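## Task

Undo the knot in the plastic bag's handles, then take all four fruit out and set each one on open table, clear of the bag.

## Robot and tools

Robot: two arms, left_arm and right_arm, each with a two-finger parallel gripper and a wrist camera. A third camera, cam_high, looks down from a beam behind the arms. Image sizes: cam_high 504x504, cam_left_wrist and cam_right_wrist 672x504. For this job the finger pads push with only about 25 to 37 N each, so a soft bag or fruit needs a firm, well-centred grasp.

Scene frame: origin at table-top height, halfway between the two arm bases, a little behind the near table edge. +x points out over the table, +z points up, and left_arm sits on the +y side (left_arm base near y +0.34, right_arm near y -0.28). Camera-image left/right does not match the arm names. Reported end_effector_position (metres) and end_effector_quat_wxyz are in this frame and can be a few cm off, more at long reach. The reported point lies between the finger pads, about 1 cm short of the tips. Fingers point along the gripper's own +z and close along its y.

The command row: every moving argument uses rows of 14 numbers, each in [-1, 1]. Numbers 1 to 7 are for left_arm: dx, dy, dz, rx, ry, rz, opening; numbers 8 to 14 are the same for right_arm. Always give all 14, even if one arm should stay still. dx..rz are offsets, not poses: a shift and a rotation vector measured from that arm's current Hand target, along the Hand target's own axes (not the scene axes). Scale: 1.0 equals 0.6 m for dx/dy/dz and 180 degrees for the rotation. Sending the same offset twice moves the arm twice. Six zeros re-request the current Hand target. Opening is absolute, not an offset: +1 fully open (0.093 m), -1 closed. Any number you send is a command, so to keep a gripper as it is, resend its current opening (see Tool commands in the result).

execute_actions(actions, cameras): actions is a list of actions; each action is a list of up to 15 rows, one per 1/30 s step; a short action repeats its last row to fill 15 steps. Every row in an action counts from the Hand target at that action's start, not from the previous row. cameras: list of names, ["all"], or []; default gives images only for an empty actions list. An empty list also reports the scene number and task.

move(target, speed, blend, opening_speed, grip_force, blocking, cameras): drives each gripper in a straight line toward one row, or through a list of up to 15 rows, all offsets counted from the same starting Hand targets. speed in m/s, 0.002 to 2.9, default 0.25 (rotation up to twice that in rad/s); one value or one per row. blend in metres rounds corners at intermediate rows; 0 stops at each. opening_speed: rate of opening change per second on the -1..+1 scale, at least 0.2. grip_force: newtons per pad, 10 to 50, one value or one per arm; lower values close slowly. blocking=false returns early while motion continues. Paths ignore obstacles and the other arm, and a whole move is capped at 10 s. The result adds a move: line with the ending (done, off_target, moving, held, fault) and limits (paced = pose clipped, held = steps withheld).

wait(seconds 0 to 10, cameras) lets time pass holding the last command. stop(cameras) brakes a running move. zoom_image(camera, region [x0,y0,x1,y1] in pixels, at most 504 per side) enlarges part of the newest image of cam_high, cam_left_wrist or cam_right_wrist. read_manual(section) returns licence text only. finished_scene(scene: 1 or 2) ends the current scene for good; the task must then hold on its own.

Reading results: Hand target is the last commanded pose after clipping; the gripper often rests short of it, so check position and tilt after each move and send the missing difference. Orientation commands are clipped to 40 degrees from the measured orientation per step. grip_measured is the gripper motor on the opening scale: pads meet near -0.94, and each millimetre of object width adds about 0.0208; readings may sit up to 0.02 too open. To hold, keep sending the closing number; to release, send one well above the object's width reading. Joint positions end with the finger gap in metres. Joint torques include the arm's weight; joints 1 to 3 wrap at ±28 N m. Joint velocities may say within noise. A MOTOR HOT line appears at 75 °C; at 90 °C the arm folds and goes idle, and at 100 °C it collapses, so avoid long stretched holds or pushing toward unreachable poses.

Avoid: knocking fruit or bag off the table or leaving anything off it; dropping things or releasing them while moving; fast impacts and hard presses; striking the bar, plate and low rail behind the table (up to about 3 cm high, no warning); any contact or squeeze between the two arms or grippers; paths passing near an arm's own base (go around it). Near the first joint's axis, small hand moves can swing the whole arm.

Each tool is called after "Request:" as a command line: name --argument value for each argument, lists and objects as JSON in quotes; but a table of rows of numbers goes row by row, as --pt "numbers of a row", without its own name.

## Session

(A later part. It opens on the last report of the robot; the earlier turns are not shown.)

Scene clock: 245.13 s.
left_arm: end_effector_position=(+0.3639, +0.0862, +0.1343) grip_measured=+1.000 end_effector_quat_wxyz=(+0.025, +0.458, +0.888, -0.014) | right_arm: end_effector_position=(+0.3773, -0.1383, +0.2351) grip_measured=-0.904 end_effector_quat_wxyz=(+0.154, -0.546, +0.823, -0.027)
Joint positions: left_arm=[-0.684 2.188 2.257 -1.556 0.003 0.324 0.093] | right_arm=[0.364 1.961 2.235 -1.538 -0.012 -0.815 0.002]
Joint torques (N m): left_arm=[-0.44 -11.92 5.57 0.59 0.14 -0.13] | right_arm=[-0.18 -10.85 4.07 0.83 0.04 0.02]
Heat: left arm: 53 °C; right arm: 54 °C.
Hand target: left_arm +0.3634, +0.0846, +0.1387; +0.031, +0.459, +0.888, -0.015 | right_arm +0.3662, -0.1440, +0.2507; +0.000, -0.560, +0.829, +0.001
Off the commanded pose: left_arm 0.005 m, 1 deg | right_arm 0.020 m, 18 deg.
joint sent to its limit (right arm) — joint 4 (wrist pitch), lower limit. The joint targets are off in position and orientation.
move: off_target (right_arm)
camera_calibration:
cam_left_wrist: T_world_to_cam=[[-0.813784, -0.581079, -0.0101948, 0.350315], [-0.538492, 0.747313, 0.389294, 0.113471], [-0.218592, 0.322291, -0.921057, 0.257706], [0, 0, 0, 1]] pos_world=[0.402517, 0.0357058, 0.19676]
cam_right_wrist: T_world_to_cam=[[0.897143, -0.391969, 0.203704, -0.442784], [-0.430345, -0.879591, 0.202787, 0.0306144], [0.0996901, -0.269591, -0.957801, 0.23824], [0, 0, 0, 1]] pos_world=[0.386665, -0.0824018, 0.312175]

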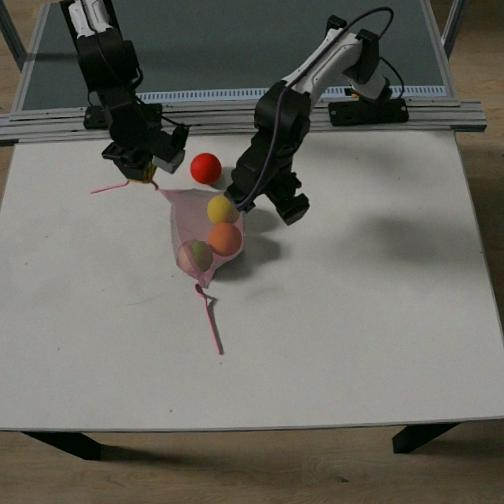

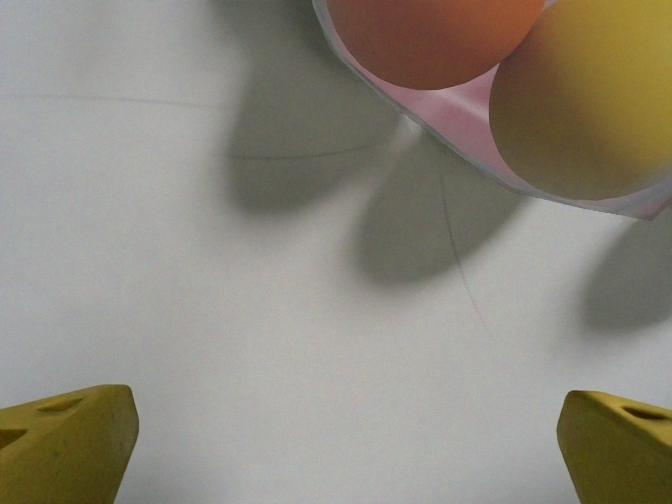

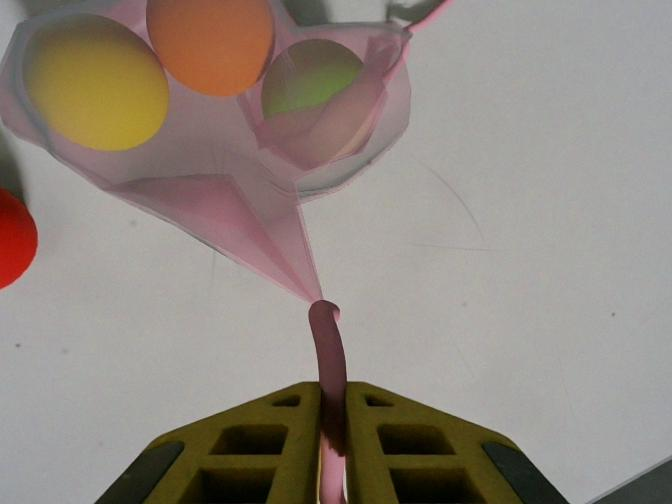

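Request:
move --target '[-0.096,-0.14,-0.02,0,0,-0.3,1,0,0,0,0,0,0,-1]' --speed 0.15 --cameras '["all"]'

Scene clock: 248.70 s.
left_arm: end_effector_position=(+0.3434, +0.0211, +0.1403) grip_measured=+1.000 end_effector_quat_wxyz=(+0.044, +0.176, +0.982, -0.044) | right_arm: end_effector_position=(+0.3773, -0.1383, +0.2351) grip_measured=-0.904 end_effector_quat_wxyz=(+0.154, -0.546, +0.823, -0.027)
Joint positions: left_arm=[-0.825 2.265 2.402 -1.557 0.003 -0.415 0.093] | right_arm=[0.364 1.961 2.235 -1.538 -0.012 -0.815 0.002]
Joint torques (N m): left_arm=[-0.61 -12.36 5.38 0.69 0.08 -0.05] | right_arm=[-0.09 -10.78 4.01 0.82 0.02 0.03]
Heat: left arm: 53 °C; right arm: 53 °C.
Hand target: left_arm +0.3424, +0.0197, +0.1450; +0.049, +0.179, +0.981, -0.047 (not the last commanded pose) | right_arm +0.3662, -0.1440, +0.2507; +0.000, -0.560, +0.829, +0.001
Off the commanded pose: left_arm 0.038 m, 20 deg | right_arm 0.020 m, 18 deg.
joint sent to its limit (right arm) — joint 4 (wrist pitch), lower limit. The joint targets are off in position and orientation.
move: held (left_arm; a check stopped the path), off_target (right_arm); limits=held
pose unreachable (left arm): on one or more control steps of this call, first in action 0 (counted from 0), this arm could not follow its commanded pose, so it was not sent that pose on those steps. It may still have moved: this result reports where it is.
cause: moving toward the commanded pose would bring a part of the arm too close to another arm (this arm's wrist (the part past joint 4) and the right arm's wrist camera, 3 mm apart when this arm was first held).
camera_calibration:
cam_left_wrist: T_world_to_cam=[[-0.347564, -0.935793, 0.0590823, 0.133597], [-0.872049, 0.345758, 0.346383, 0.277843], [-0.344571, 0.0688675, -0.936231, 0.330335], [0, 0, 0, 1]] pos_world=[0.40255, 0.00620284, 0.205137]
cam_right_wrist: T_world_to_cam=[[0.89726, -0.391615, 0.203867, -0.442811], [-0.430053, -0.879713, 0.202878, 0.0305515], [0.0998942, -0.269708, -0.957747, 0.238162], [0, 0, 0, 1]] pos_world=[0.386665, -0.082301, 0.312175]

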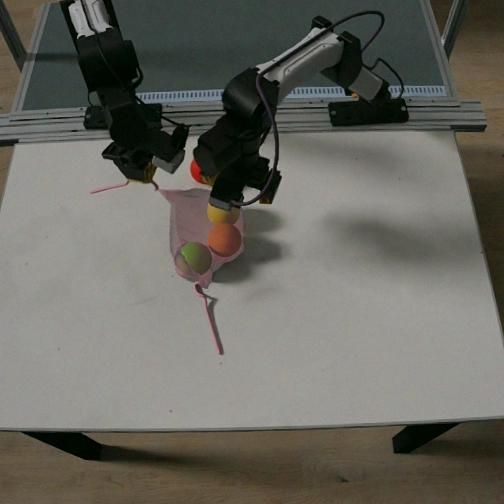

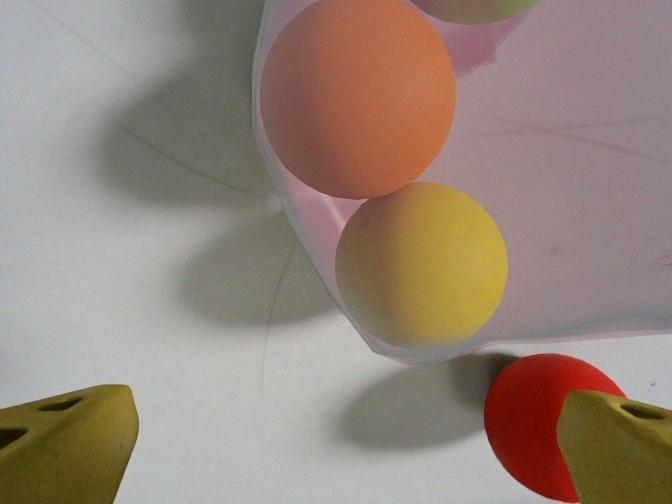

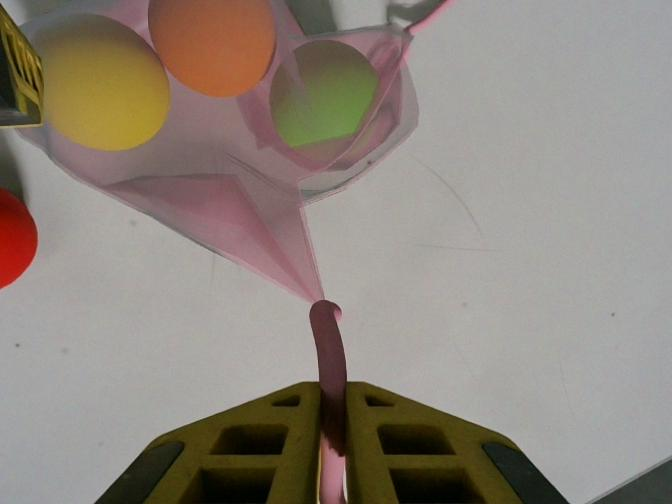

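Request:
move --target '[0,0,0,0,0,0,1,0.09,-0.035,0.36,0,0,0,-1]' --speed 0.15

Request:
move --target '[0,0,0,0,0,0,1,0,0,0,0,0,0,0.3]' --opening_speed 0.8

Request:
move --target '[0,0,0,0,0,0,1,0.17,0.1,-0.2,0,0,0,0.3]' --cameras '["cam_high","cam_left_wrist"]'

Scene clock: 251.17 s.
left_arm: end_effector_position=(+0.3434, +0.0211, +0.1403) grip_measured=+1.000 end_effector_quat_wxyz=(+0.044, +0.176, +0.982, -0.044) | right_arm: end_effector_position=(+0.3628, -0.1996, +0.0384) grip_measured=-0.904 end_effector_quat_wxyz=(+0.003, -0.554, +0.832, +0.009)
Joint positions: left_arm=[-0.825 2.265 2.402 -1.557 0.003 -0.415 0.093] | right_arm=[0.222 2.024 1.567 -1.12 -0.012 -0.961 0.002]
Joint torques (N m): left_arm=[-0.51 -12.55 5.44 0.69 0.08 -0.05] | right_arm=[-0.28 -7.24 4.71 0.48 0.11 0.01]
Heat: left arm: 53 °C; right arm: 53 °C.
Hand target: left_arm +0.3424, +0.0197, +0.1450; +0.049, +0.179, +0.981, -0.047 | right_arm +0.3653, -0.2016, +0.0346; +0.000, -0.560, +0.829, +0.001
Off the commanded pose: left_arm 0.005 m, 1 deg | right_arm 0.005 m, 1 deg.
move: done

Scene clock: 253.33 s.
left_arm: end_effector_position=(+0.3434, +0.0211, +0.1403) grip_measured=+1.000 end_effector_quat_wxyz=(+0.044, +0.176, +0.982, -0.044) | right_arm: end_effector_position=(+0.3628, -0.1996, +0.0384) grip_measured=+0.297 end_effector_quat_wxyz=(+0.003, -0.554, +0.832, +0.009)
Joint positions: left_arm=[-0.825 2.265 2.402 -1.557 0.003 -0.415 0.093] | right_arm=[0.222 2.024 1.567 -1.12 -0.012 -0.961 0.059]
Joint torques (N m): left_arm=[-0.59 -12.44 5.53 0.68 0.13 -0.04] | right_arm=[-0.2 -7.17 4.96 0.48 0.04 -0.01]
Heat: left arm: 53 °C; right arm: 53 °C.
Hand target: left_arm +0.3424, +0.0197, +0.1450; +0.049, +0.179, +0.981, -0.047 | right_arm +0.3652, -0.2016, +0.0346; +0.000, -0.560, +0.829, +0.001
Off the commanded pose: left_arm 0.005 m, 1 deg | right_arm 0.005 m, 1 deg.
move: done

Scene clock: 254.97 s.
left_arm: end_effector_position=(+0.3434, +0.0211, +0.1403) grip_measured=+1.000 end_effector_quat_wxyz=(+0.044, +0.176, +0.982, -0.044) | right_arm: end_effector_position=(+0.2718, -0.2711, +0.1421) grip_measured=+0.297 end_effector_quat_wxyz=(-0.008, -0.554, +0.832, +0.016)
Joint positions: left_arm=[-0.825 2.265 2.402 -1.557 0.003 -0.415 0.093] | right_arm=[0.045 1.64 1.497 -1.461 -0.012 -1.138 0.059]
Joint torques (N m): left_arm=[-0.42 -12.4 5.49 0.67 0.1 -0.05] | right_arm=[-0.23 -7.08 6.52 0.04 0.1 0]
Heat: left arm: 53 °C; right arm: 52 °C.
Hand target: left_arm +0.3424, +0.0197, +0.1450; +0.049, +0.179, +0.981, -0.047 | right_arm +0.2716, -0.2739, +0.1546; +0.000, -0.560, +0.829, +0.001
Off the commanded pose: left_arm 0.005 m, 1 deg | right_arm 0.013 m, 2 deg.
move: off_target (right_arm)
camera_calibration:
cam_left_wrist: T_world_to_cam=[[-0.347564, -0.935793, 0.0590823, 0.133597], [-0.872049, 0.345758, 0.346383, 0.277843], [-0.344571, 0.0688675, -0.936231, 0.330335], [0, 0, 0, 1]] pos_world=[0.40255, 0.00620284, 0.205137]
Images, in order (width x height): cam_high 504x504, cam_left_wrist 672x504.

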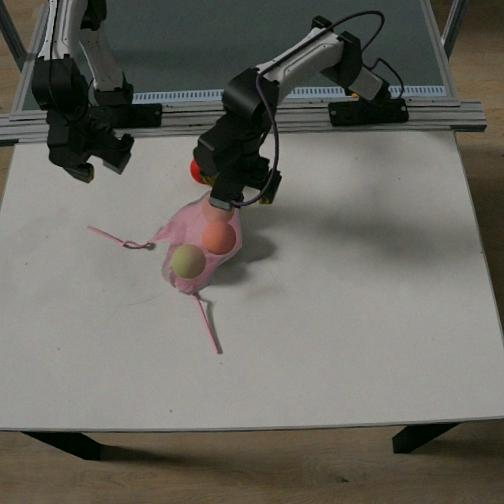

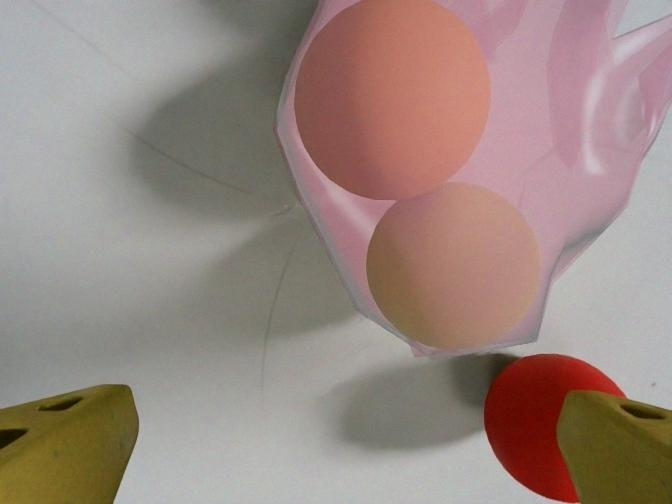

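Request:
move --target '[0,0,0,0,0,0,1,-0.173,-0.099,0.257,0,0,0,0.3]' --speed 0.2

Request:
move --target '[0,0,0,0,0,0,1,0,0,0,0,0,0,-1]'

Request:
move --pt "0 0 0 0 0 0 1 0 0 -0.1 -0.06 -0.15 0 -1" --pt "0 0 0 0 0 0 1 -0.06 0.03 -0.36 -0.124 -0.309 0 -1" --blend 0.03 --speed 0.2 --cameras '["all"]'

Scene clock: 257.10 s.
left_arm: end_effector_position=(+0.3434, +0.0211, +0.1403) grip_measured=+1.000 end_effector_quat_wxyz=(+0.044, +0.176, +0.982, -0.044) | right_arm: end_effector_position=(+0.3537, -0.2004, +0.0059) grip_measured=+0.297 end_effector_quat_wxyz=(-0.008, -0.565, +0.825, +0.009)
Joint positions: left_arm=[-0.825 2.265 2.402 -1.557 0.003 -0.415 0.093] | right_arm=[0.229 2.044 1.463 -1.017 -0.004 -0.98 0.059]
Joint torques (N m): left_arm=[-0.5 -12.41 5.59 0.7 0.09 -0.07] | right_arm=[0.36 -5.81 6 0.66 -0.01 0.21]
Heat: left arm: 54 °C; right arm: 52 °C.
Hand target: left_arm +0.3424, +0.0197, +0.1450; +0.049, +0.179, +0.981, -0.047 | right_arm +0.3653, -0.1996, +0.0005; +0.000, -0.560, +0.829, +0.001
Off the commanded pose: left_arm 0.005 m, 1 deg | right_arm 0.013 m, 1 deg.
move: off_target (right_arm)

Scene clock: 257.90 s.
left_arm: end_effector_position=(+0.3434, +0.0211, +0.1403) grip_measured=+1.000 end_effector_quat_wxyz=(+0.044, +0.176, +0.982, -0.044) | right_arm: end_effector_position=(+0.3663, -0.2036, +0.0048) grip_measured=-0.975 end_effector_quat_wxyz=(+0.010, -0.559, +0.829, -0.002)
Joint positions: left_arm=[-0.825 2.265 2.402 -1.557 0.003 -0.415 0.093] | right_arm=[0.216 2.05 1.468 -0.973 0.003 -0.979 0]
Joint torques (N m): left_arm=[-0.36 -12.45 5.53 0.66 0.12 -0.07] | right_arm=[0.96 -6.27 5.89 0.2 -0.07 0.23]
Heat: left arm: 54 °C; right arm: 51 °C.
Hand target: left_arm +0.3424, +0.0197, +0.1450; +0.049, +0.179, +0.981, -0.047 | right_arm +0.3653, -0.1996, +0.0005; +0.000, -0.560, +0.829, +0.001
Off the commanded pose: left_arm 0.005 m, 1 deg | right_arm 0.006 m, 1 deg.
move: done

Scene clock: 261.37 s.
left_arm: end_effector_position=(+0.3434, +0.0211, +0.1403) grip_measured=+1.000 end_effector_quat_wxyz=(+0.044, +0.176, +0.982, -0.044) | right_arm: end_effector_position=(+0.3638, -0.1621, +0.1977) grip_measured=-0.975 end_effector_quat_wxyz=(+0.262, -0.475, +0.730, +0.415)
Joint positions: left_arm=[-0.825 2.265 2.402 -1.557 0.003 -0.415 0.093] | right_arm=[-0.049 2.016 1.869 -1.543 -1.013 -1.275 0]
Joint torques (N m): left_arm=[-0.36 -12.36 5.44 0.7 0.09 -0.05] | right_arm=[-0.28 -9.85 6.32 -0.09 -0.86 0]
Heat: left arm: 54 °C; right arm: 51 °C.
Hand target: left_arm +0.3424, +0.0197, +0.1450; +0.049, +0.179, +0.981, -0.047 | right_arm +0.3623, -0.1599, +0.2165; +0.280, -0.484, +0.718, +0.414
Off the commanded pose: left_arm 0.005 m, 1 deg | right_arm 0.019 m, 3 deg.
joint sent to its limit (right arm) — joint 4 (wrist pitch), lower limit. The joint targets are off in position, not in orientation.
move: off_target (right_arm)
camera_calibration:
cam_left_wrist: T_world_to_cam=[[-0.347564, -0.935793, 0.0590823, 0.133597], [-0.872049, 0.345758, 0.346383, 0.277843], [-0.344571, 0.0688675, -0.936231, 0.330335], [0, 0, 0, 1]] pos_world=[0.40255, 0.00620284, 0.205137]
cam_right_wrist: T_world_to_cam=[[0.915356, -0.190021, -0.354985, -0.295864], [-0.354914, -0.797143, -0.488466, 0.134168], [-0.190155, 0.57311, -0.797111, 0.407522], [0, 0, 0, 1]] pos_world=[0.395932, -0.182824, 0.285349]

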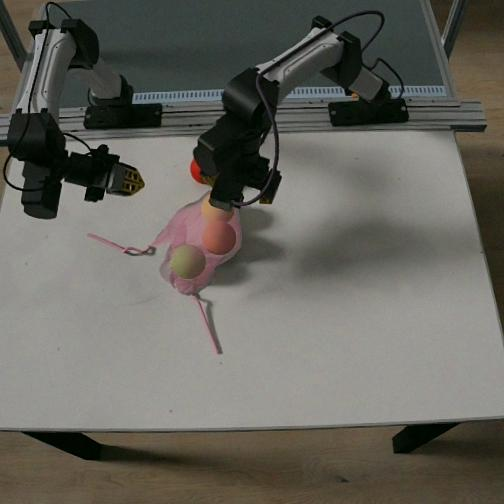

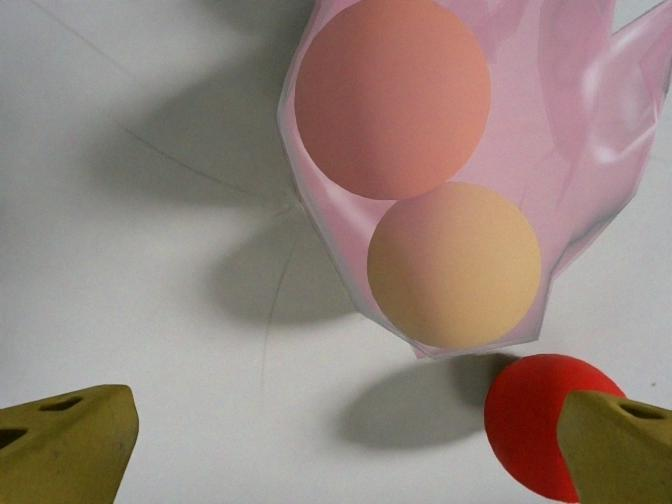

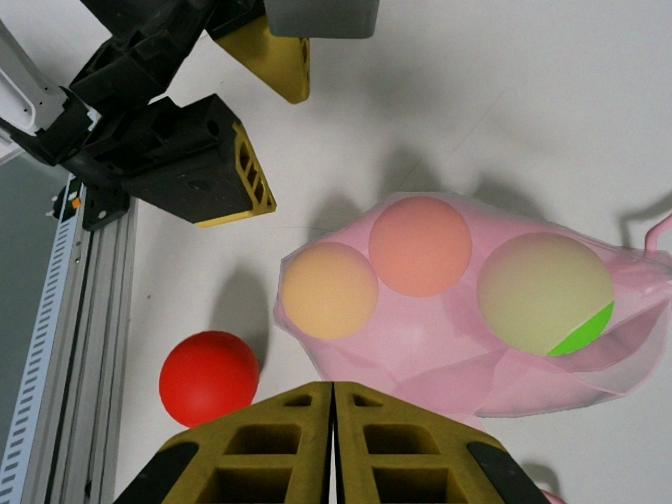

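Request:
zoom_image --camera "cam_high" --region '[80, 180, 260, 300]'

Scaled by 2.800 from the camera's 504x504 image, which has a finer 720x720 frame.

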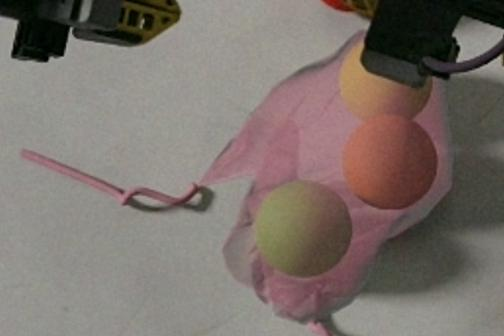

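Request:
move --target '[0,0,0,0,0,0,1,0.227,-0.109,0.121,0.124,0.309,0,0.6]' --speed 0.25 --cameras '["cam_right_wrist"]'

Scene clock: 264.83 s.
left_arm: end_effector_position=(+0.3434, +0.0211, +0.1403) grip_measured=+1.000 end_effector_quat_wxyz=(+0.044, +0.176, +0.982, -0.044) | right_arm: end_effector_position=(+0.3707, -0.1719, +0.0555) grip_measured=+0.598 end_effector_quat_wxyz=(+0.007, -0.562, +0.827, +0.010)
Joint positions: left_arm=[-0.825 2.265 2.402 -1.557 0.003 -0.415 0.093] | right_arm=[0.285 2.063 1.695 -1.201 -0.017 -0.915 0.074]
Joint torques (N m): left_arm=[-0.42 -12.42 5.57 0.69 0.11 -0.05] | right_arm=[0.25 -7.12 4.62 0.5 0.12 0.25]
Heat: left arm: 54 °C; right arm: 51 °C.
Hand target: left_arm +0.3424, +0.0197, +0.1450; +0.049, +0.179, +0.981, -0.047 | right_arm +0.3721, -0.1723, +0.0496; +0.000, -0.560, +0.829, +0.001
Off the commanded pose: left_arm 0.005 m, 1 deg | right_arm 0.006 m, 1 deg.
move: done
camera_calibration:
cam_right_wrist: T_world_to_cam=[[0.932873, -0.359682, -0.0193973, -0.408703], [-0.321915, -0.85666, 0.403119, -0.0126229], [-0.161612, -0.369814, -0.914942, 0.135093], [0, 0, 0, 1]] pos_world=[0.399037, -0.107857, 0.120763]
Images, in order (width x height): cam_right_wrist 672x504.

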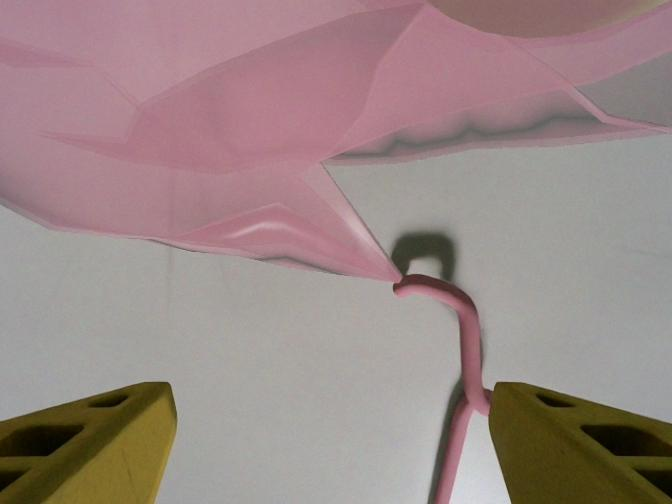

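Request:
move --target '[0,0,0,0,0,0,1,0.008,-0.063,0.08,0,0,0,0.6]' --speed 0.2

Request:
move --target '[0,0,0,0,0,0,1,0,0,0,0,0,0,-1]'

Request:
move --pt "0 0 0 0 0 0 1 0.02 0.04 -0.1 -0.06 -0.15 0 -1" --pt "0 0 0 0 0 0 1 -0.015 0.06 -0.34 -0.124 -0.309 0 -1" --blend 0.03 --speed 0.2 --cameras '["all"]'

Scene clock: 266.13 s.
left_arm: end_effector_position=(+0.3434, +0.0211, +0.1403) grip_measured=+1.000 end_effector_quat_wxyz=(+0.044, +0.176, +0.982, -0.044) | right_arm: end_effector_position=(+0.3977, -0.1903, +0.0061) grip_measured=+0.598 end_effector_quat_wxyz=(-0.001, -0.553, +0.833, +0.011)
Joint positions: left_arm=[-0.825 2.265 2.402 -1.557 0.003 -0.415 0.093] | right_arm=[0.226 2.202 1.711 -1.096 -0.014 -0.955 0.074]
Joint torques (N m): left_arm=[-0.42 -12.51 5.38 0.7 0.12 -0.04] | right_arm=[0.09 -7.36 6.24 0.49 0.09 0]
Heat: left arm: 54 °C; right arm: 51 °C.
Hand target: left_arm +0.3424, +0.0197, +0.1450; +0.049, +0.179, +0.981, -0.047 | right_arm +0.4053, -0.1908, +0.0016; +0.000, -0.560, +0.829, +0.001
Off the commanded pose: left_arm 0.005 m, 1 deg | right_arm 0.009 m, 1 deg.
move: done

Scene clock: 266.93 s.
left_arm: end_effector_position=(+0.3434, +0.0211, +0.1403) grip_measured=+1.000 end_effector_quat_wxyz=(+0.044, +0.176, +0.982, -0.044) | right_arm: end_effector_position=(+0.3998, -0.1908, +0.0043) grip_measured=-0.936 end_effector_quat_wxyz=(+0.001, -0.553, +0.833, +0.009)
Joint positions: left_arm=[-0.825 2.265 2.402 -1.557 0.003 -0.415 0.093] | right_arm=[0.224 2.206 1.711 -1.086 -0.011 -0.957 0]
Joint torques (N m): left_arm=[-0.49 -12.48 5.48 0.7 0.11 -0.02] | right_arm=[-0.14 -7.53 6.13 0.41 0.06 0]
Heat: left arm: 54 °C; right arm: 51 °C.
Hand target: left_arm +0.3424, +0.0197, +0.1450; +0.049, +0.179, +0.981, -0.047 | right_arm +0.4053, -0.1908, +0.0016; +0.000, -0.560, +0.829, +0.001
Off the commanded pose: left_arm 0.005 m, 1 deg | right_arm 0.006 m, 1 deg.
move: done

Scene clock: 270.40 s.
left_arm: end_effector_position=(+0.3434, +0.0211, +0.1403) grip_measured=+1.000 end_effector_quat_wxyz=(+0.044, +0.176, +0.982, -0.044) | right_arm: end_effector_position=(+0.3768, -0.1717, +0.1863) grip_measured=-0.936 end_effector_quat_wxyz=(+0.265, -0.474, +0.732, +0.412)
Joint positions: left_arm=[-0.825 2.265 2.402 -1.557 0.003 -0.415 0.093] | right_arm=[-0.072 2.071 1.906 -1.543 -1.01 -1.303 0]
Joint torques (N m): left_arm=[-0.44 -12.56 5.5 0.68 0.11 -0.05] | right_arm=[-0.36 -10.24 6.27 -0.12 -0.9 0]
Heat: left arm: 54 °C; right arm: 51 °C.
Hand target: left_arm +0.3424, +0.0197, +0.1450; +0.049, +0.179, +0.981, -0.047 | right_arm +0.3755, -0.1694, +0.2056; +0.280, -0.484, +0.718, +0.414
Off the commanded pose: left_arm 0.005 m, 1 deg | right_arm 0.020 m, 3 deg.
joint sent to its limit (right arm) — joint 4 (wrist pitch), lower limit. The joint targets are off in position, not in orientation.
move: off_target (right_arm)
camera_calibration:
cam_left_wrist: T_world_to_cam=[[-0.347564, -0.935793, 0.0590823, 0.133597], [-0.872049, 0.345758, 0.346383, 0.277843], [-0.344571, 0.0688675, -0.936231, 0.330335], [0, 0, 0, 1]] pos_world=[0.40255, 0.00620284, 0.205137]
cam_right_wrist: T_world_to_cam=[[0.915582, -0.197668, -0.350195, -0.315799], [-0.35871, -0.795077, -0.48906, 0.127401], [-0.181761, 0.573393, -0.798864, 0.403755], [0, 0, 0, 1]] pos_world=[0.408226, -0.19264, 0.27426]

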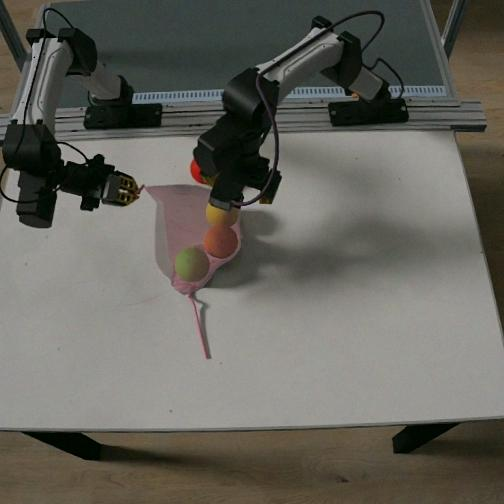

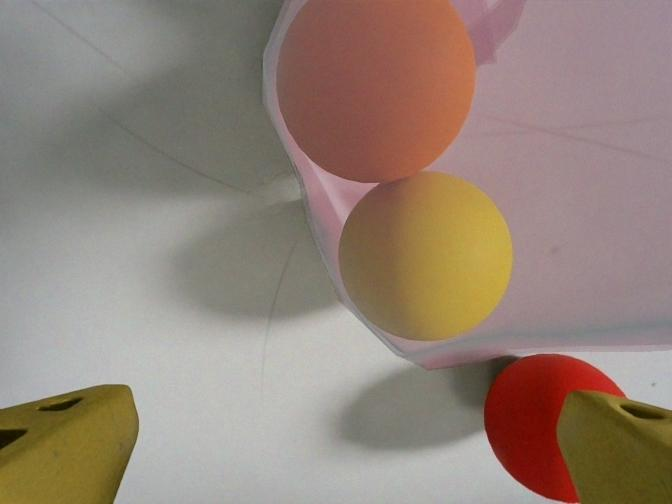

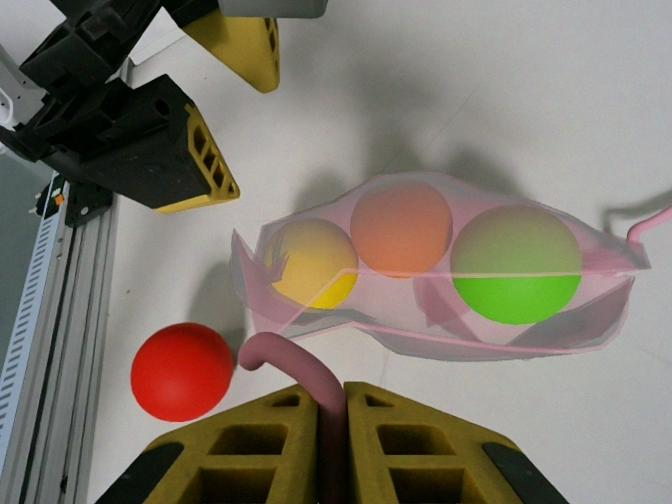

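Request:
move --target '[0.005,-0.052,0.165,0,0,0,1,0,0,0,0,0,0,-1]' --speed 0.12 --cameras '["cam_left_wrist","cam_right_wrist"]'

Scene clock: 272.47 s.
left_arm: end_effector_position=(+0.3334, -0.0104, +0.0448) grip_measured=+1.000 end_effector_quat_wxyz=(+0.031, +0.184, +0.982, -0.038) | right_arm: end_effector_position=(+0.3766, -0.1716, +0.1865) grip_measured=-0.936 end_effector_quat_wxyz=(+0.265, -0.473, +0.732, +0.413)
Joint positions: left_arm=[-0.883 2.301 2.079 -1.226 0.002 -0.457 0.093] | right_arm=[-0.072 2.071 1.906 -1.545 -1.011 -1.304 0]
Joint torques (N m): left_arm=[-1.17 -12.98 5.76 0.94 0 -0.32] | right_arm=[-0.32 -10.19 6.22 -0.11 -0.87 -0.02]
Heat: left arm: 54 °C; right arm: 51 °C.
Hand target: left_arm +0.3364, -0.0194, +0.0489; +0.049, +0.180, +0.981, -0.048 | right_arm +0.3755, -0.1693, +0.2056; +0.280, -0.484, +0.718, +0.414
Off the commanded pose: left_arm 0.010 m, 2 deg | right_arm 0.019 m, 3 deg.
joint sent to its limit (right arm) — joint 4 (wrist pitch), lower limit. The joint targets are off in position, not in orientation.
move: off_target (right_arm)
camera_calibration:
cam_left_wrist: T_world_to_cam=[[-0.362517, -0.930526, 0.0519829, 0.111592], [-0.857767, 0.354943, 0.371822, 0.307263], [-0.364441, 0.0902027, -0.926847, 0.246161], [0, 0, 0, 1]] pos_world=[0.393725, -0.0274263, 0.108106]
cam_right_wrist: T_world_to_cam=[[0.91535, -0.197179, -0.351077, -0.315242], [-0.359002, -0.794494, -0.489792, 0.127845], [-0.182353, 0.574369, -0.798028, 0.404015], [0, 0, 0, 1]] pos_world=[0.408126, -0.19264, 0.274358]
Images, in order (width x height): cam_left_wrist 672x504, cam_right_wrist 672x504.

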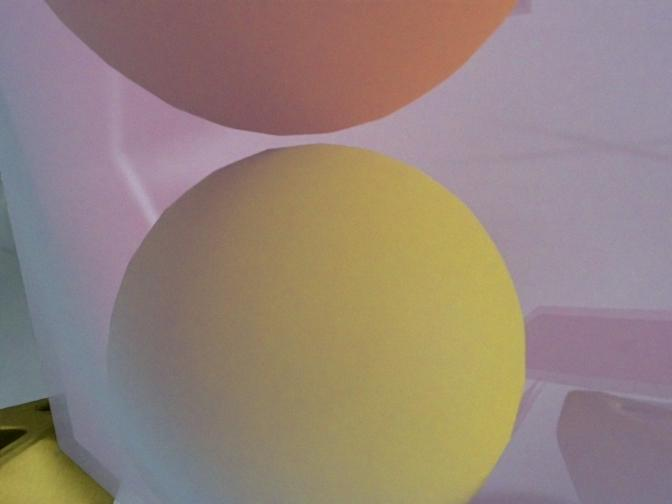

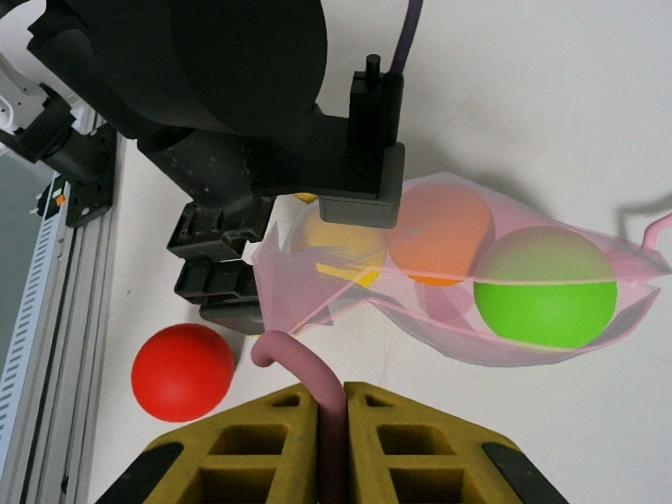

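Request:
move --target '[0,0.01,-0.07,0,0,0,1,0,0,0,0,0,0,-1]' --speed 0.12

Request:
move --target '[-0.01,0,-0.001,0,0,0,0.65,0,0,0,0,0,0,-1]' --speed 0.12 --cameras '["all"]'

Scene clock: 278.87 s.
left_arm: end_effector_position=(+0.3340, -0.0104, +0.0647) grip_measured=+1.000 end_effector_quat_wxyz=(+0.033, +0.184, +0.982, -0.040) | right_arm: end_effector_position=(+0.3766, -0.1716, +0.1865) grip_measured=-0.936 end_effector_quat_wxyz=(+0.265, -0.473, +0.732, +0.413)
Joint positions: left_arm=[-0.883 2.301 2.158 -1.3 0.002 -0.457 0.093] | right_arm=[-0.072 2.071 1.906 -1.545 -1.011 -1.304 0]
Joint torques (N m): left_arm=[-0.06 -16.32 8.24 0.33 0.03 -0.18] | right_arm=[-0.23 -10.28 6.35 -0.12 -0.87 -0.01]
Heat: left arm: 53 °C; right arm: 52 °C.
Hand target: left_arm +0.3352, -0.0091, +0.0901; +0.049, +0.180, +0.981, -0.048 | right_arm +0.3755, -0.1693, +0.2056; +0.280, -0.484, +0.718, +0.414
Off the commanded pose: left_arm 0.025 m, 2 deg | right_arm 0.019 m, 3 deg.
joint sent to its limit (right arm) — joint 4 (wrist pitch), lower limit. The joint targets are off in position, not in orientation.
move: off_target (left_arm, right_arm)

Scene clock: 279.97 s.
left_arm: end_effector_position=(+0.3408, -0.0129, +0.0813) grip_measured=+0.652 end_effector_quat_wxyz=(+0.046, +0.181, +0.981, -0.049) | right_arm: end_effector_position=(+0.3766, -0.1716, +0.1865) grip_measured=-0.936 end_effector_quat_wxyz=(+0.265, -0.473, +0.732, +0.413)
Joint positions: left_arm=[-0.877 2.301 2.221 -1.33 0.002 -0.457 0.077] | right_arm=[-0.072 2.071 1.906 -1.545 -1.011 -1.304 0]
Joint torques (N m): left_arm=[-0.31 -13.11 8.25 0.41 0.05 -0.14] | right_arm=[-0.31 -10.09 6.34 -0.11 -0.91 0.01]
Heat: left arm: 53 °C; right arm: 52 °C.
Hand target: left_arm +0.3407, -0.0111, +0.0913; +0.049, +0.180, +0.981, -0.047 | right_arm +0.3755, -0.1693, +0.2056; +0.280, -0.484, +0.718, +0.414
Off the commanded pose: left_arm 0.010 m, 0 deg | right_arm 0.019 m, 3 deg.
joint sent to its limit (right arm) — joint 4 (wrist pitch), lower limit. The joint targets are off in position, not in orientation.
move: off_target (right_arm)
camera_calibration:
cam_left_wrist: T_world_to_cam=[[-0.357581, -0.931388, 0.0682102, 0.10709], [-0.869271, 0.358647, 0.340207, 0.307415], [-0.341328, 0.0623583, -0.937873, 0.275527], [0, 0, 0, 1]] pos_world=[0.399565, -0.0276927, 0.146521]
cam_right_wrist: T_world_to_cam=[[0.91535, -0.197179, -0.351077, -0.315242], [-0.359002, -0.794494, -0.489792, 0.127845], [-0.182353, 0.574369, -0.798028, 0.404015], [0, 0, 0, 1]] pos_world=[0.408126, -0.19264, 0.274358]

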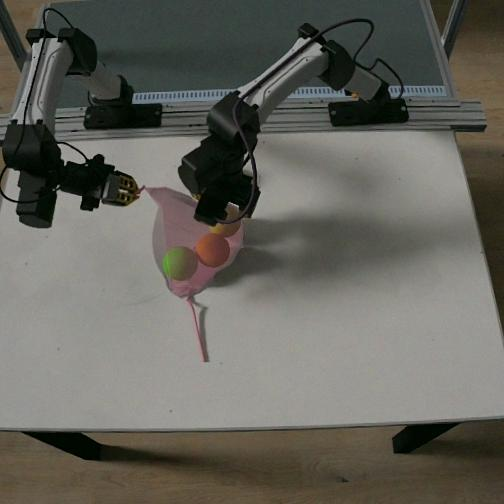

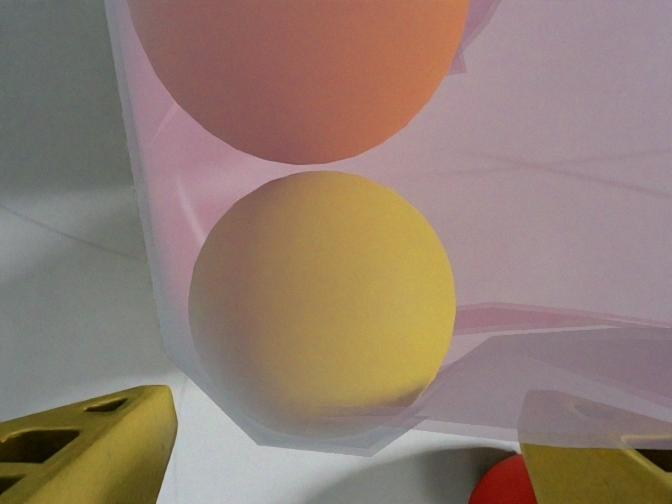

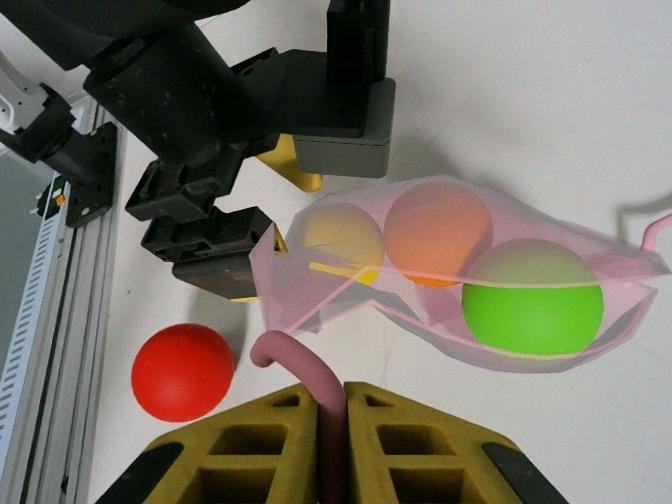

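Request:
move --pt "0 0 -0.1 0 0 0 1 0.025 0.062 0 0 0 0 -1" --pt "-0.217 -0.073 -0.1 0 0 0 1 0.025 0.062 0 0 0 0 -1" --speed 0.15 --blend 0.02 --cameras '["all"]'

Scene clock: 283.10 s.
left_arm: end_effector_position=(+0.4324, -0.0800, +0.1493) grip_measured=+1.000 end_effector_quat_wxyz=(+0.218, +0.158, +0.948, -0.170) | right_arm: end_effector_position=(+0.3403, -0.1706, +0.1901) grip_measured=-0.936 end_effector_quat_wxyz=(+0.260, -0.478, +0.727, +0.419)
Joint positions: left_arm=[-0.843 2.558 2.836 -1.261 0.002 -0.454 0.093] | right_arm=[-0.078 1.944 1.731 -1.543 -1.013 -1.349 0]
Joint torques (N m): left_arm=[-0.14 -14.2 8.13 1.99 0.11 0.2] | right_arm=[-0.5 -10.44 4.08 -0.1 -0.82 -0.04]
Heat: left arm: 53 °C; right arm: 51 °C.
Hand target: left_arm +0.4415, -0.0905, +0.1688; +0.049, +0.179, +0.981, -0.047 | right_arm +0.3354, -0.1693, +0.2056; +0.280, -0.484, +0.718, +0.415
Off the commanded pose: left_arm 0.024 m, 24 deg | right_arm 0.016 m, 3 deg.
elbow stopped short (left arm): the move would have taken joint 3 (elbow) straighter than the controller allows.
move: off_target (left_arm, right_arm)
camera_calibration:
cam_left_wrist: T_world_to_cam=[[-0.367847, -0.897404, 0.243627, 0.0537119], [-0.928532, 0.368615, -0.0441678, 0.471797], [-0.0501683, -0.242462, -0.968863, 0.229035], [0, 0, 0, 1]] pos_world=[0.469326, -0.0701778, 0.229656]
cam_right_wrist: T_world_to_cam=[[0.916296, -0.17905, -0.358249, -0.276382], [-0.34838, -0.797589, -0.492426, 0.11375], [-0.197567, 0.576014, -0.793205, 0.404234], [0, 0, 0, 1]] pos_world=[0.372739, -0.191605, 0.27764]

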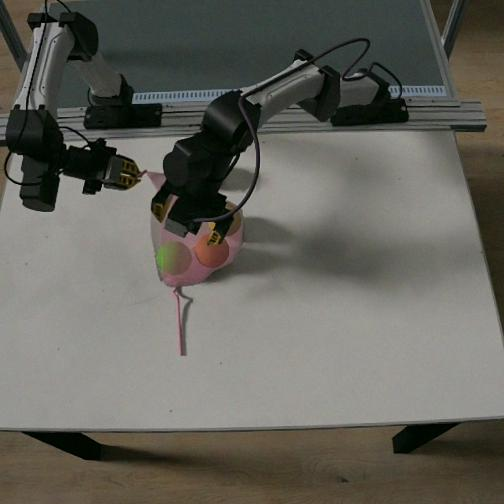

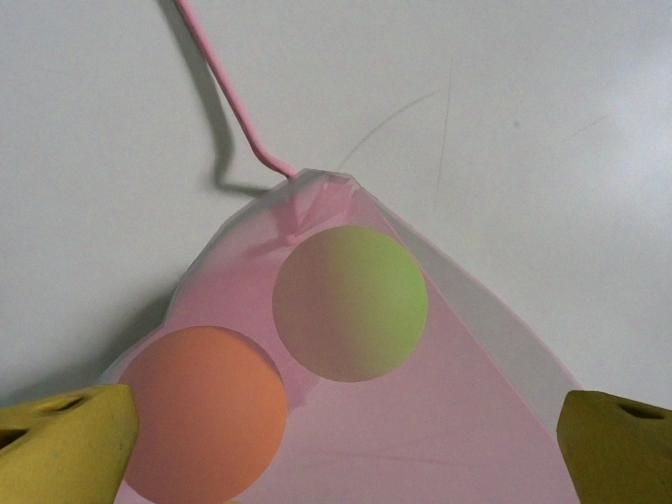

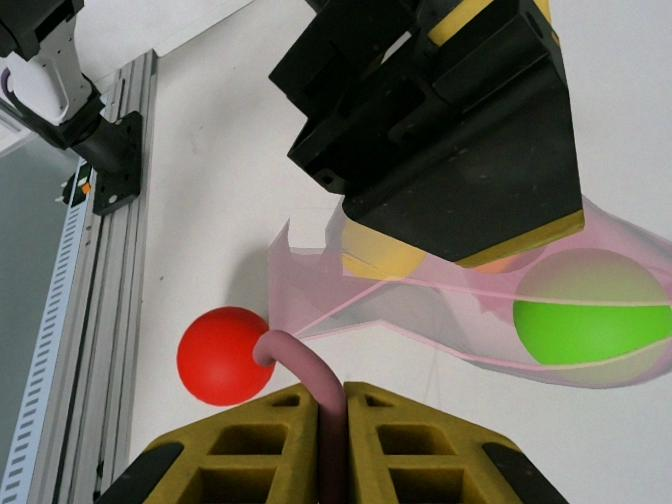

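Request:
move --target '[0.34,0.45,-0.02,0,0,0,1,0,0,0,0,0,0,-1]' --speed 0.25

Request:
move --pt "0 0 0 0 0 0 1 -0.073 0.092 0.326 0.124 0.309 0 -1" --pt "0 0 0 0 0 0 1 0.083 0.029 0.452 0.124 0.309 0 -1" --speed 0.2 --blend 0.03 --cameras '["all"]'

Scene clock: 285.73 s.
left_arm: end_effector_position=(+0.3566, +0.2333, +0.1232) grip_measured=+1.000 end_effector_quat_wxyz=(+0.044, +0.167, +0.984, -0.042) | right_arm: end_effector_position=(+0.3403, -0.1706, +0.1901) grip_measured=-0.936 end_effector_quat_wxyz=(+0.260, -0.478, +0.727, +0.419)
Joint positions: left_arm=[-0.328 1.786 1.627 -1.279 0.07 0.06 0.093] | right_arm=[-0.078 1.944 1.731 -1.543 -1.013 -1.349 0]
Joint torques (N m): left_arm=[-0.53 -12.21 5.57 0.33 0.23 0.15] | right_arm=[-0.51 -10.4 4.16 -0.04 -0.83 0.01]
Heat: left arm: 54 °C; right arm: 51 °C.
Hand target: left_arm +0.3471, +0.2331, +0.1372; +0.049, +0.179, +0.981, -0.047 | right_arm +0.3354, -0.1693, +0.2056; +0.280, -0.484, +0.718, +0.415
Off the commanded pose: left_arm 0.017 m, 2 deg | right_arm 0.016 m, 3 deg.
move: off_target (left_arm, right_arm)

Scene clock: 289.90 s.
left_arm: end_effector_position=(+0.3566, +0.2333, +0.1232) grip_measured=+1.000 end_effector_quat_wxyz=(+0.044, +0.167, +0.984, -0.042) | right_arm: end_effector_position=(+0.2974, +0.0464, +0.0419) grip_measured=-0.936 end_effector_quat_wxyz=(-0.001, -0.564, +0.826, +0.012)
Joint positions: left_arm=[-0.328 1.786 1.627 -1.279 0.07 0.06 0.093] | right_arm=[0.822 2.312 2.034 -1.297 -0.02 -0.384 0]
Joint torques (N m): left_arm=[-0.42 -12.22 5.74 0.34 0.23 0.19] | right_arm=[0.38 -8.77 4.66 0.54 0.15 0.22]
Heat: left arm: 54 °C; right arm: 51 °C.
Hand target: left_arm +0.3471, +0.2331, +0.1372; +0.049, +0.179, +0.981, -0.047 | right_arm +0.3008, +0.0459, +0.0358; +0.000, -0.560, +0.829, +0.001
Off the commanded pose: left_arm 0.017 m, 2 deg | right_arm 0.007 m, 1 deg.
move: off_target (left_arm)
camera_calibration:
cam_left_wrist: T_world_to_cam=[[-0.330953, -0.94194, 0.056733, 0.333516], [-0.878204, 0.329443, 0.346735, 0.227807], [-0.345294, 0.0649298, -0.936246, 0.305526], [0, 0, 0, 1]] pos_world=[0.415936, 0.219265, 0.188138]
cam_right_wrist: T_world_to_cam=[[0.934532, -0.354586, -0.0303242, -0.262356], [-0.311482, -0.856184, 0.412223, 0.1527], [-0.172132, -0.37579, -0.910578, 0.194644], [0, 0, 0, 1]] pos_world=[0.326247, 0.110858, 0.106336]

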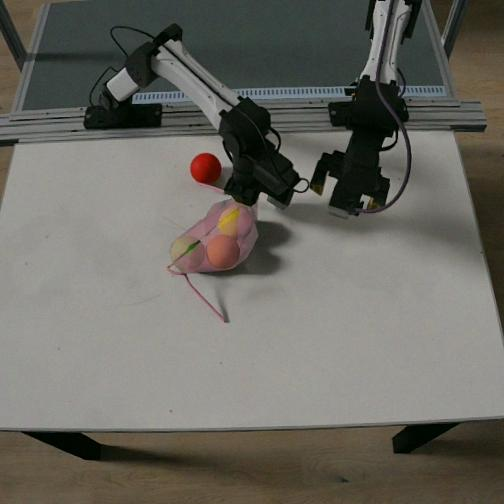

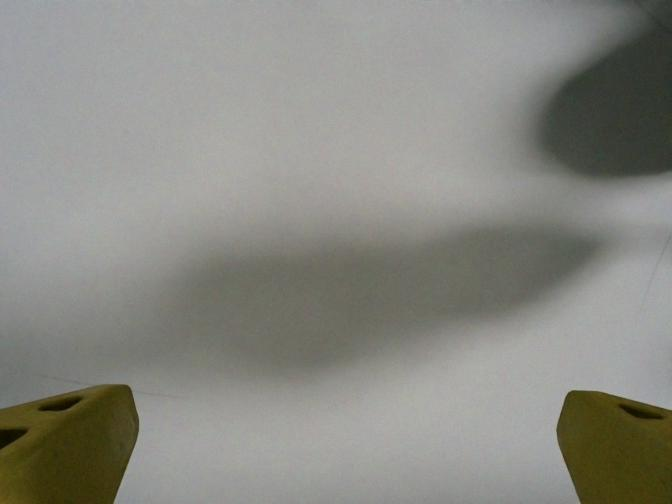

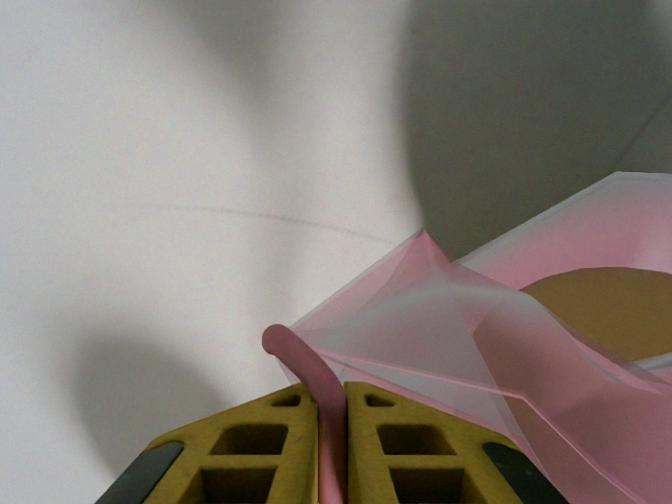

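Request:
move --target '[0,0,0,0,0,0,1,0,0,0.03,0,0,0,-1]'

Request:
move --target '[0,0,0,0,0,0,1,0,0,0,0,0,0,0]' --opening_speed 0.8

Request:
move --pt "0 0 0 0 0 0 1 0 0 -0.2 0 0 0 0" --pt "0 0 0 0 0 0 1 0.41 -0.16 -0.25 0 0 0 0" --blend 0.02

Request:
move --target '[0.08,-0.11,0,0,0,0,1,0,0,0,0,0,0,0]' --cameras '["all"]'

Scene clock: 291.20 s.
left_arm: end_effector_position=(+0.3566, +0.2333, +0.1232) grip_measured=+1.000 end_effector_quat_wxyz=(+0.044, +0.167, +0.984, -0.042) | right_arm: end_effector_position=(+0.2977, +0.0478, +0.0276) grip_measured=-0.936 end_effector_quat_wxyz=(+0.004, -0.564, +0.825, +0.012)
Joint positions: left_arm=[-0.328 1.786 1.627 -1.279 0.07 0.06 0.093] | right_arm=[0.824 2.312 1.977 -1.231 -0.02 -0.384 0]
Joint torques (N m): left_arm=[-0.35 -12.3 5.6 0.36 0.23 0.15] | right_arm=[0.31 -8.31 4.49 0.57 0.12 0.25]
Heat: left arm: 54 °C; right arm: 51 °C.
Hand target: left_arm +0.3471, +0.2331, +0.1372; +0.049, +0.179, +0.981, -0.047 | right_arm +0.3008, +0.0459, +0.0178; +0.000, -0.560, +0.829, +0.001
Off the commanded pose: left_arm 0.017 m, 2 deg | right_arm 0.010 m, 2 deg.
move: off_target (left_arm)

Scene clock: 292.97 s.
left_arm: end_effector_position=(+0.3566, +0.2333, +0.1232) grip_measured=+1.000 end_effector_quat_wxyz=(+0.044, +0.167, +0.984, -0.042) | right_arm: end_effector_position=(+0.2978, +0.0479, +0.0276) grip_measured=-0.003 end_effector_quat_wxyz=(+0.004, -0.564, +0.825, +0.013)
Joint positions: left_arm=[-0.328 1.786 1.627 -1.279 0.07 0.06 0.093] | right_arm=[0.824 2.312 1.977 -1.231 -0.02 -0.384 0.045]
Joint torques (N m): left_arm=[-0.47 -12.37 5.65 0.34 0.24 0.17] | right_arm=[0.32 -8.36 4.52 0.54 0.11 0.2]
Heat: left arm: 54 °C; right arm: 51 °C.
Hand target: left_arm +0.3471, +0.2331, +0.1372; +0.049, +0.179, +0.981, -0.047 | right_arm +0.3008, +0.0458, +0.0178; +0.000, -0.560, +0.829, +0.001
Off the commanded pose: left_arm 0.017 m, 2 deg | right_arm 0.010 m, 2 deg.
move: off_target (left_arm)

Scene clock: 295.63 s.
left_arm: end_effector_position=(+0.3566, +0.2333, +0.1232) grip_measured=+1.000 end_effector_quat_wxyz=(+0.044, +0.167, +0.984, -0.042) | right_arm: end_effector_position=(+0.3050, -0.2175, +0.1581) grip_measured=-0.003 end_effector_quat_wxyz=(-0.005, -0.551, +0.834, +0.009)
Joint positions: left_arm=[-0.328 1.786 1.627 -1.279 0.07 0.06 0.093] | right_arm=[0.212 1.793 1.736 -1.535 -0.007 -0.965 0.045]
Joint torques (N m): left_arm=[-0.39 -12.18 5.65 0.33 0.23 0.14] | right_arm=[0.51 -9.07 4.04 0.14 0.03 0.03]
Heat: left arm: 53 °C; right arm: 51 °C.
Hand target: left_arm +0.3471, +0.2331, +0.1372; +0.049, +0.179, +0.981, -0.047 | right_arm +0.2981, -0.2185, +0.1673; +0.000, -0.560, +0.829, +0.001
Off the commanded pose: left_arm 0.017 m, 2 deg | right_arm 0.012 m, 2 deg.
move: off_target (left_arm, right_arm)

Scene clock: 297.00 s.
left_arm: end_effector_position=(+0.2783, +0.1880, +0.1282) grip_measured=+1.000 end_effector_quat_wxyz=(+0.030, +0.186, +0.981, -0.049) | right_arm: end_effector_position=(+0.3050, -0.2175, +0.1581) grip_measured=-0.003 end_effector_quat_wxyz=(-0.005, -0.551, +0.834, +0.009)
Joint positions: left_arm=[-0.546 1.591 1.42 -1.279 0.064 -0.119 0.093] | right_arm=[0.212 1.793 1.736 -1.535 -0.007 -0.965 0.045]
Joint torques (N m): left_arm=[-0.8 -9.22 5.53 0.69 0.02 -0.3] | right_arm=[0.43 -9.18 3.89 0.16 -0.01 0.02]
Heat: left arm: 53 °C; right arm: 51 °C.
Hand target: left_arm +0.2789, +0.1884, +0.1368; +0.049, +0.179, +0.981, -0.047 | right_arm +0.2981, -0.2185, +0.1673; +0.000, -0.560, +0.829, +0.001
Off the commanded pose: left_arm 0.009 m, 2 deg | right_arm 0.012 m, 2 deg.
move: off_target (right_arm)
camera_calibration:
cam_left_wrist: T_world_to_cam=[[-0.365639, -0.927853, 0.0734672, 0.269485], [-0.854364, 0.365898, 0.369026, 0.155941], [-0.369284, 0.0721624, -0.926511, 0.290168], [0, 0, 0, 1]] pos_world=[0.338919, 0.172045, 0.191499]
cam_right_wrist: T_world_to_cam=[[0.923362, -0.382547, -0.0325512, -0.361897], [-0.334289, -0.842778, 0.421871, -0.110376], [-0.188819, -0.378659, -0.906071, 0.206432], [0, 0, 0, 1]] pos_world=[0.336243, -0.153298, 0.221827]

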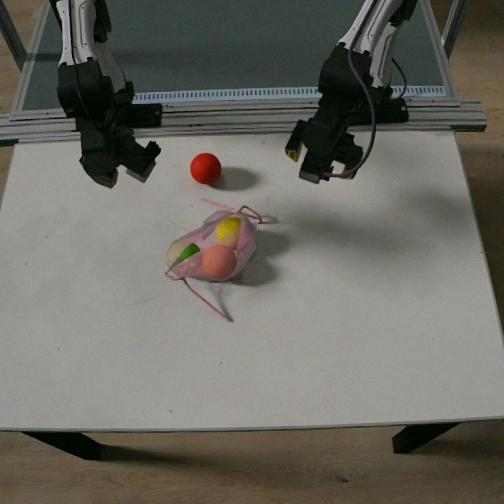

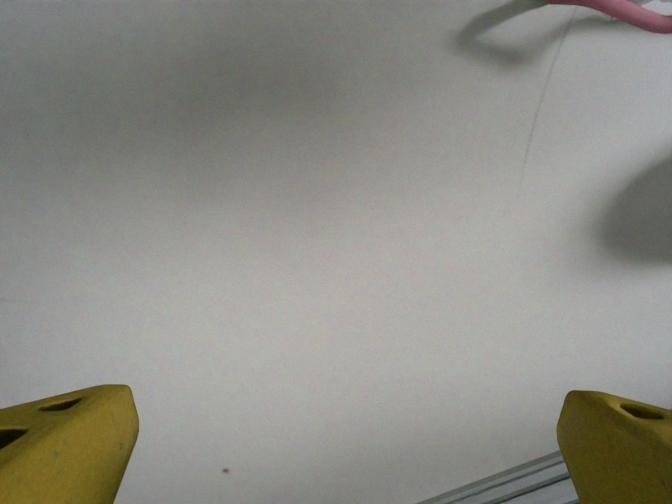

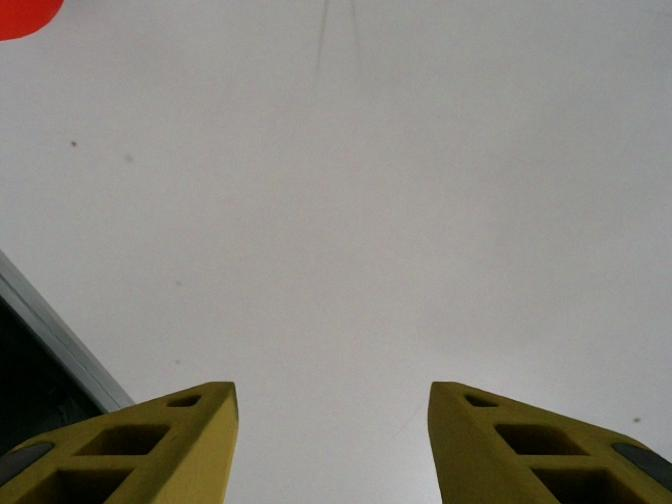

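Request:
zoom_image --camera "cam_high" --region '[140, 180, 290, 340]'

Scaled by 3.150 from the camera's 504x504 image, which has a finer 720x720 frame.

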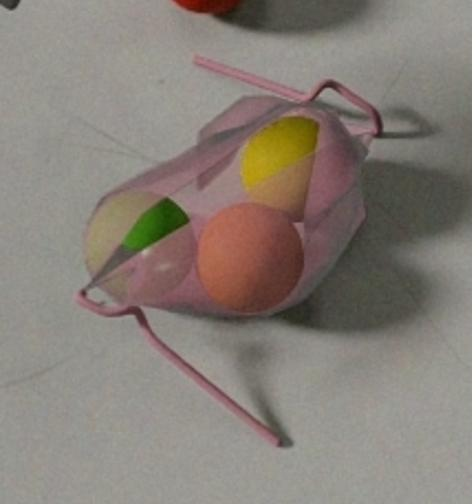

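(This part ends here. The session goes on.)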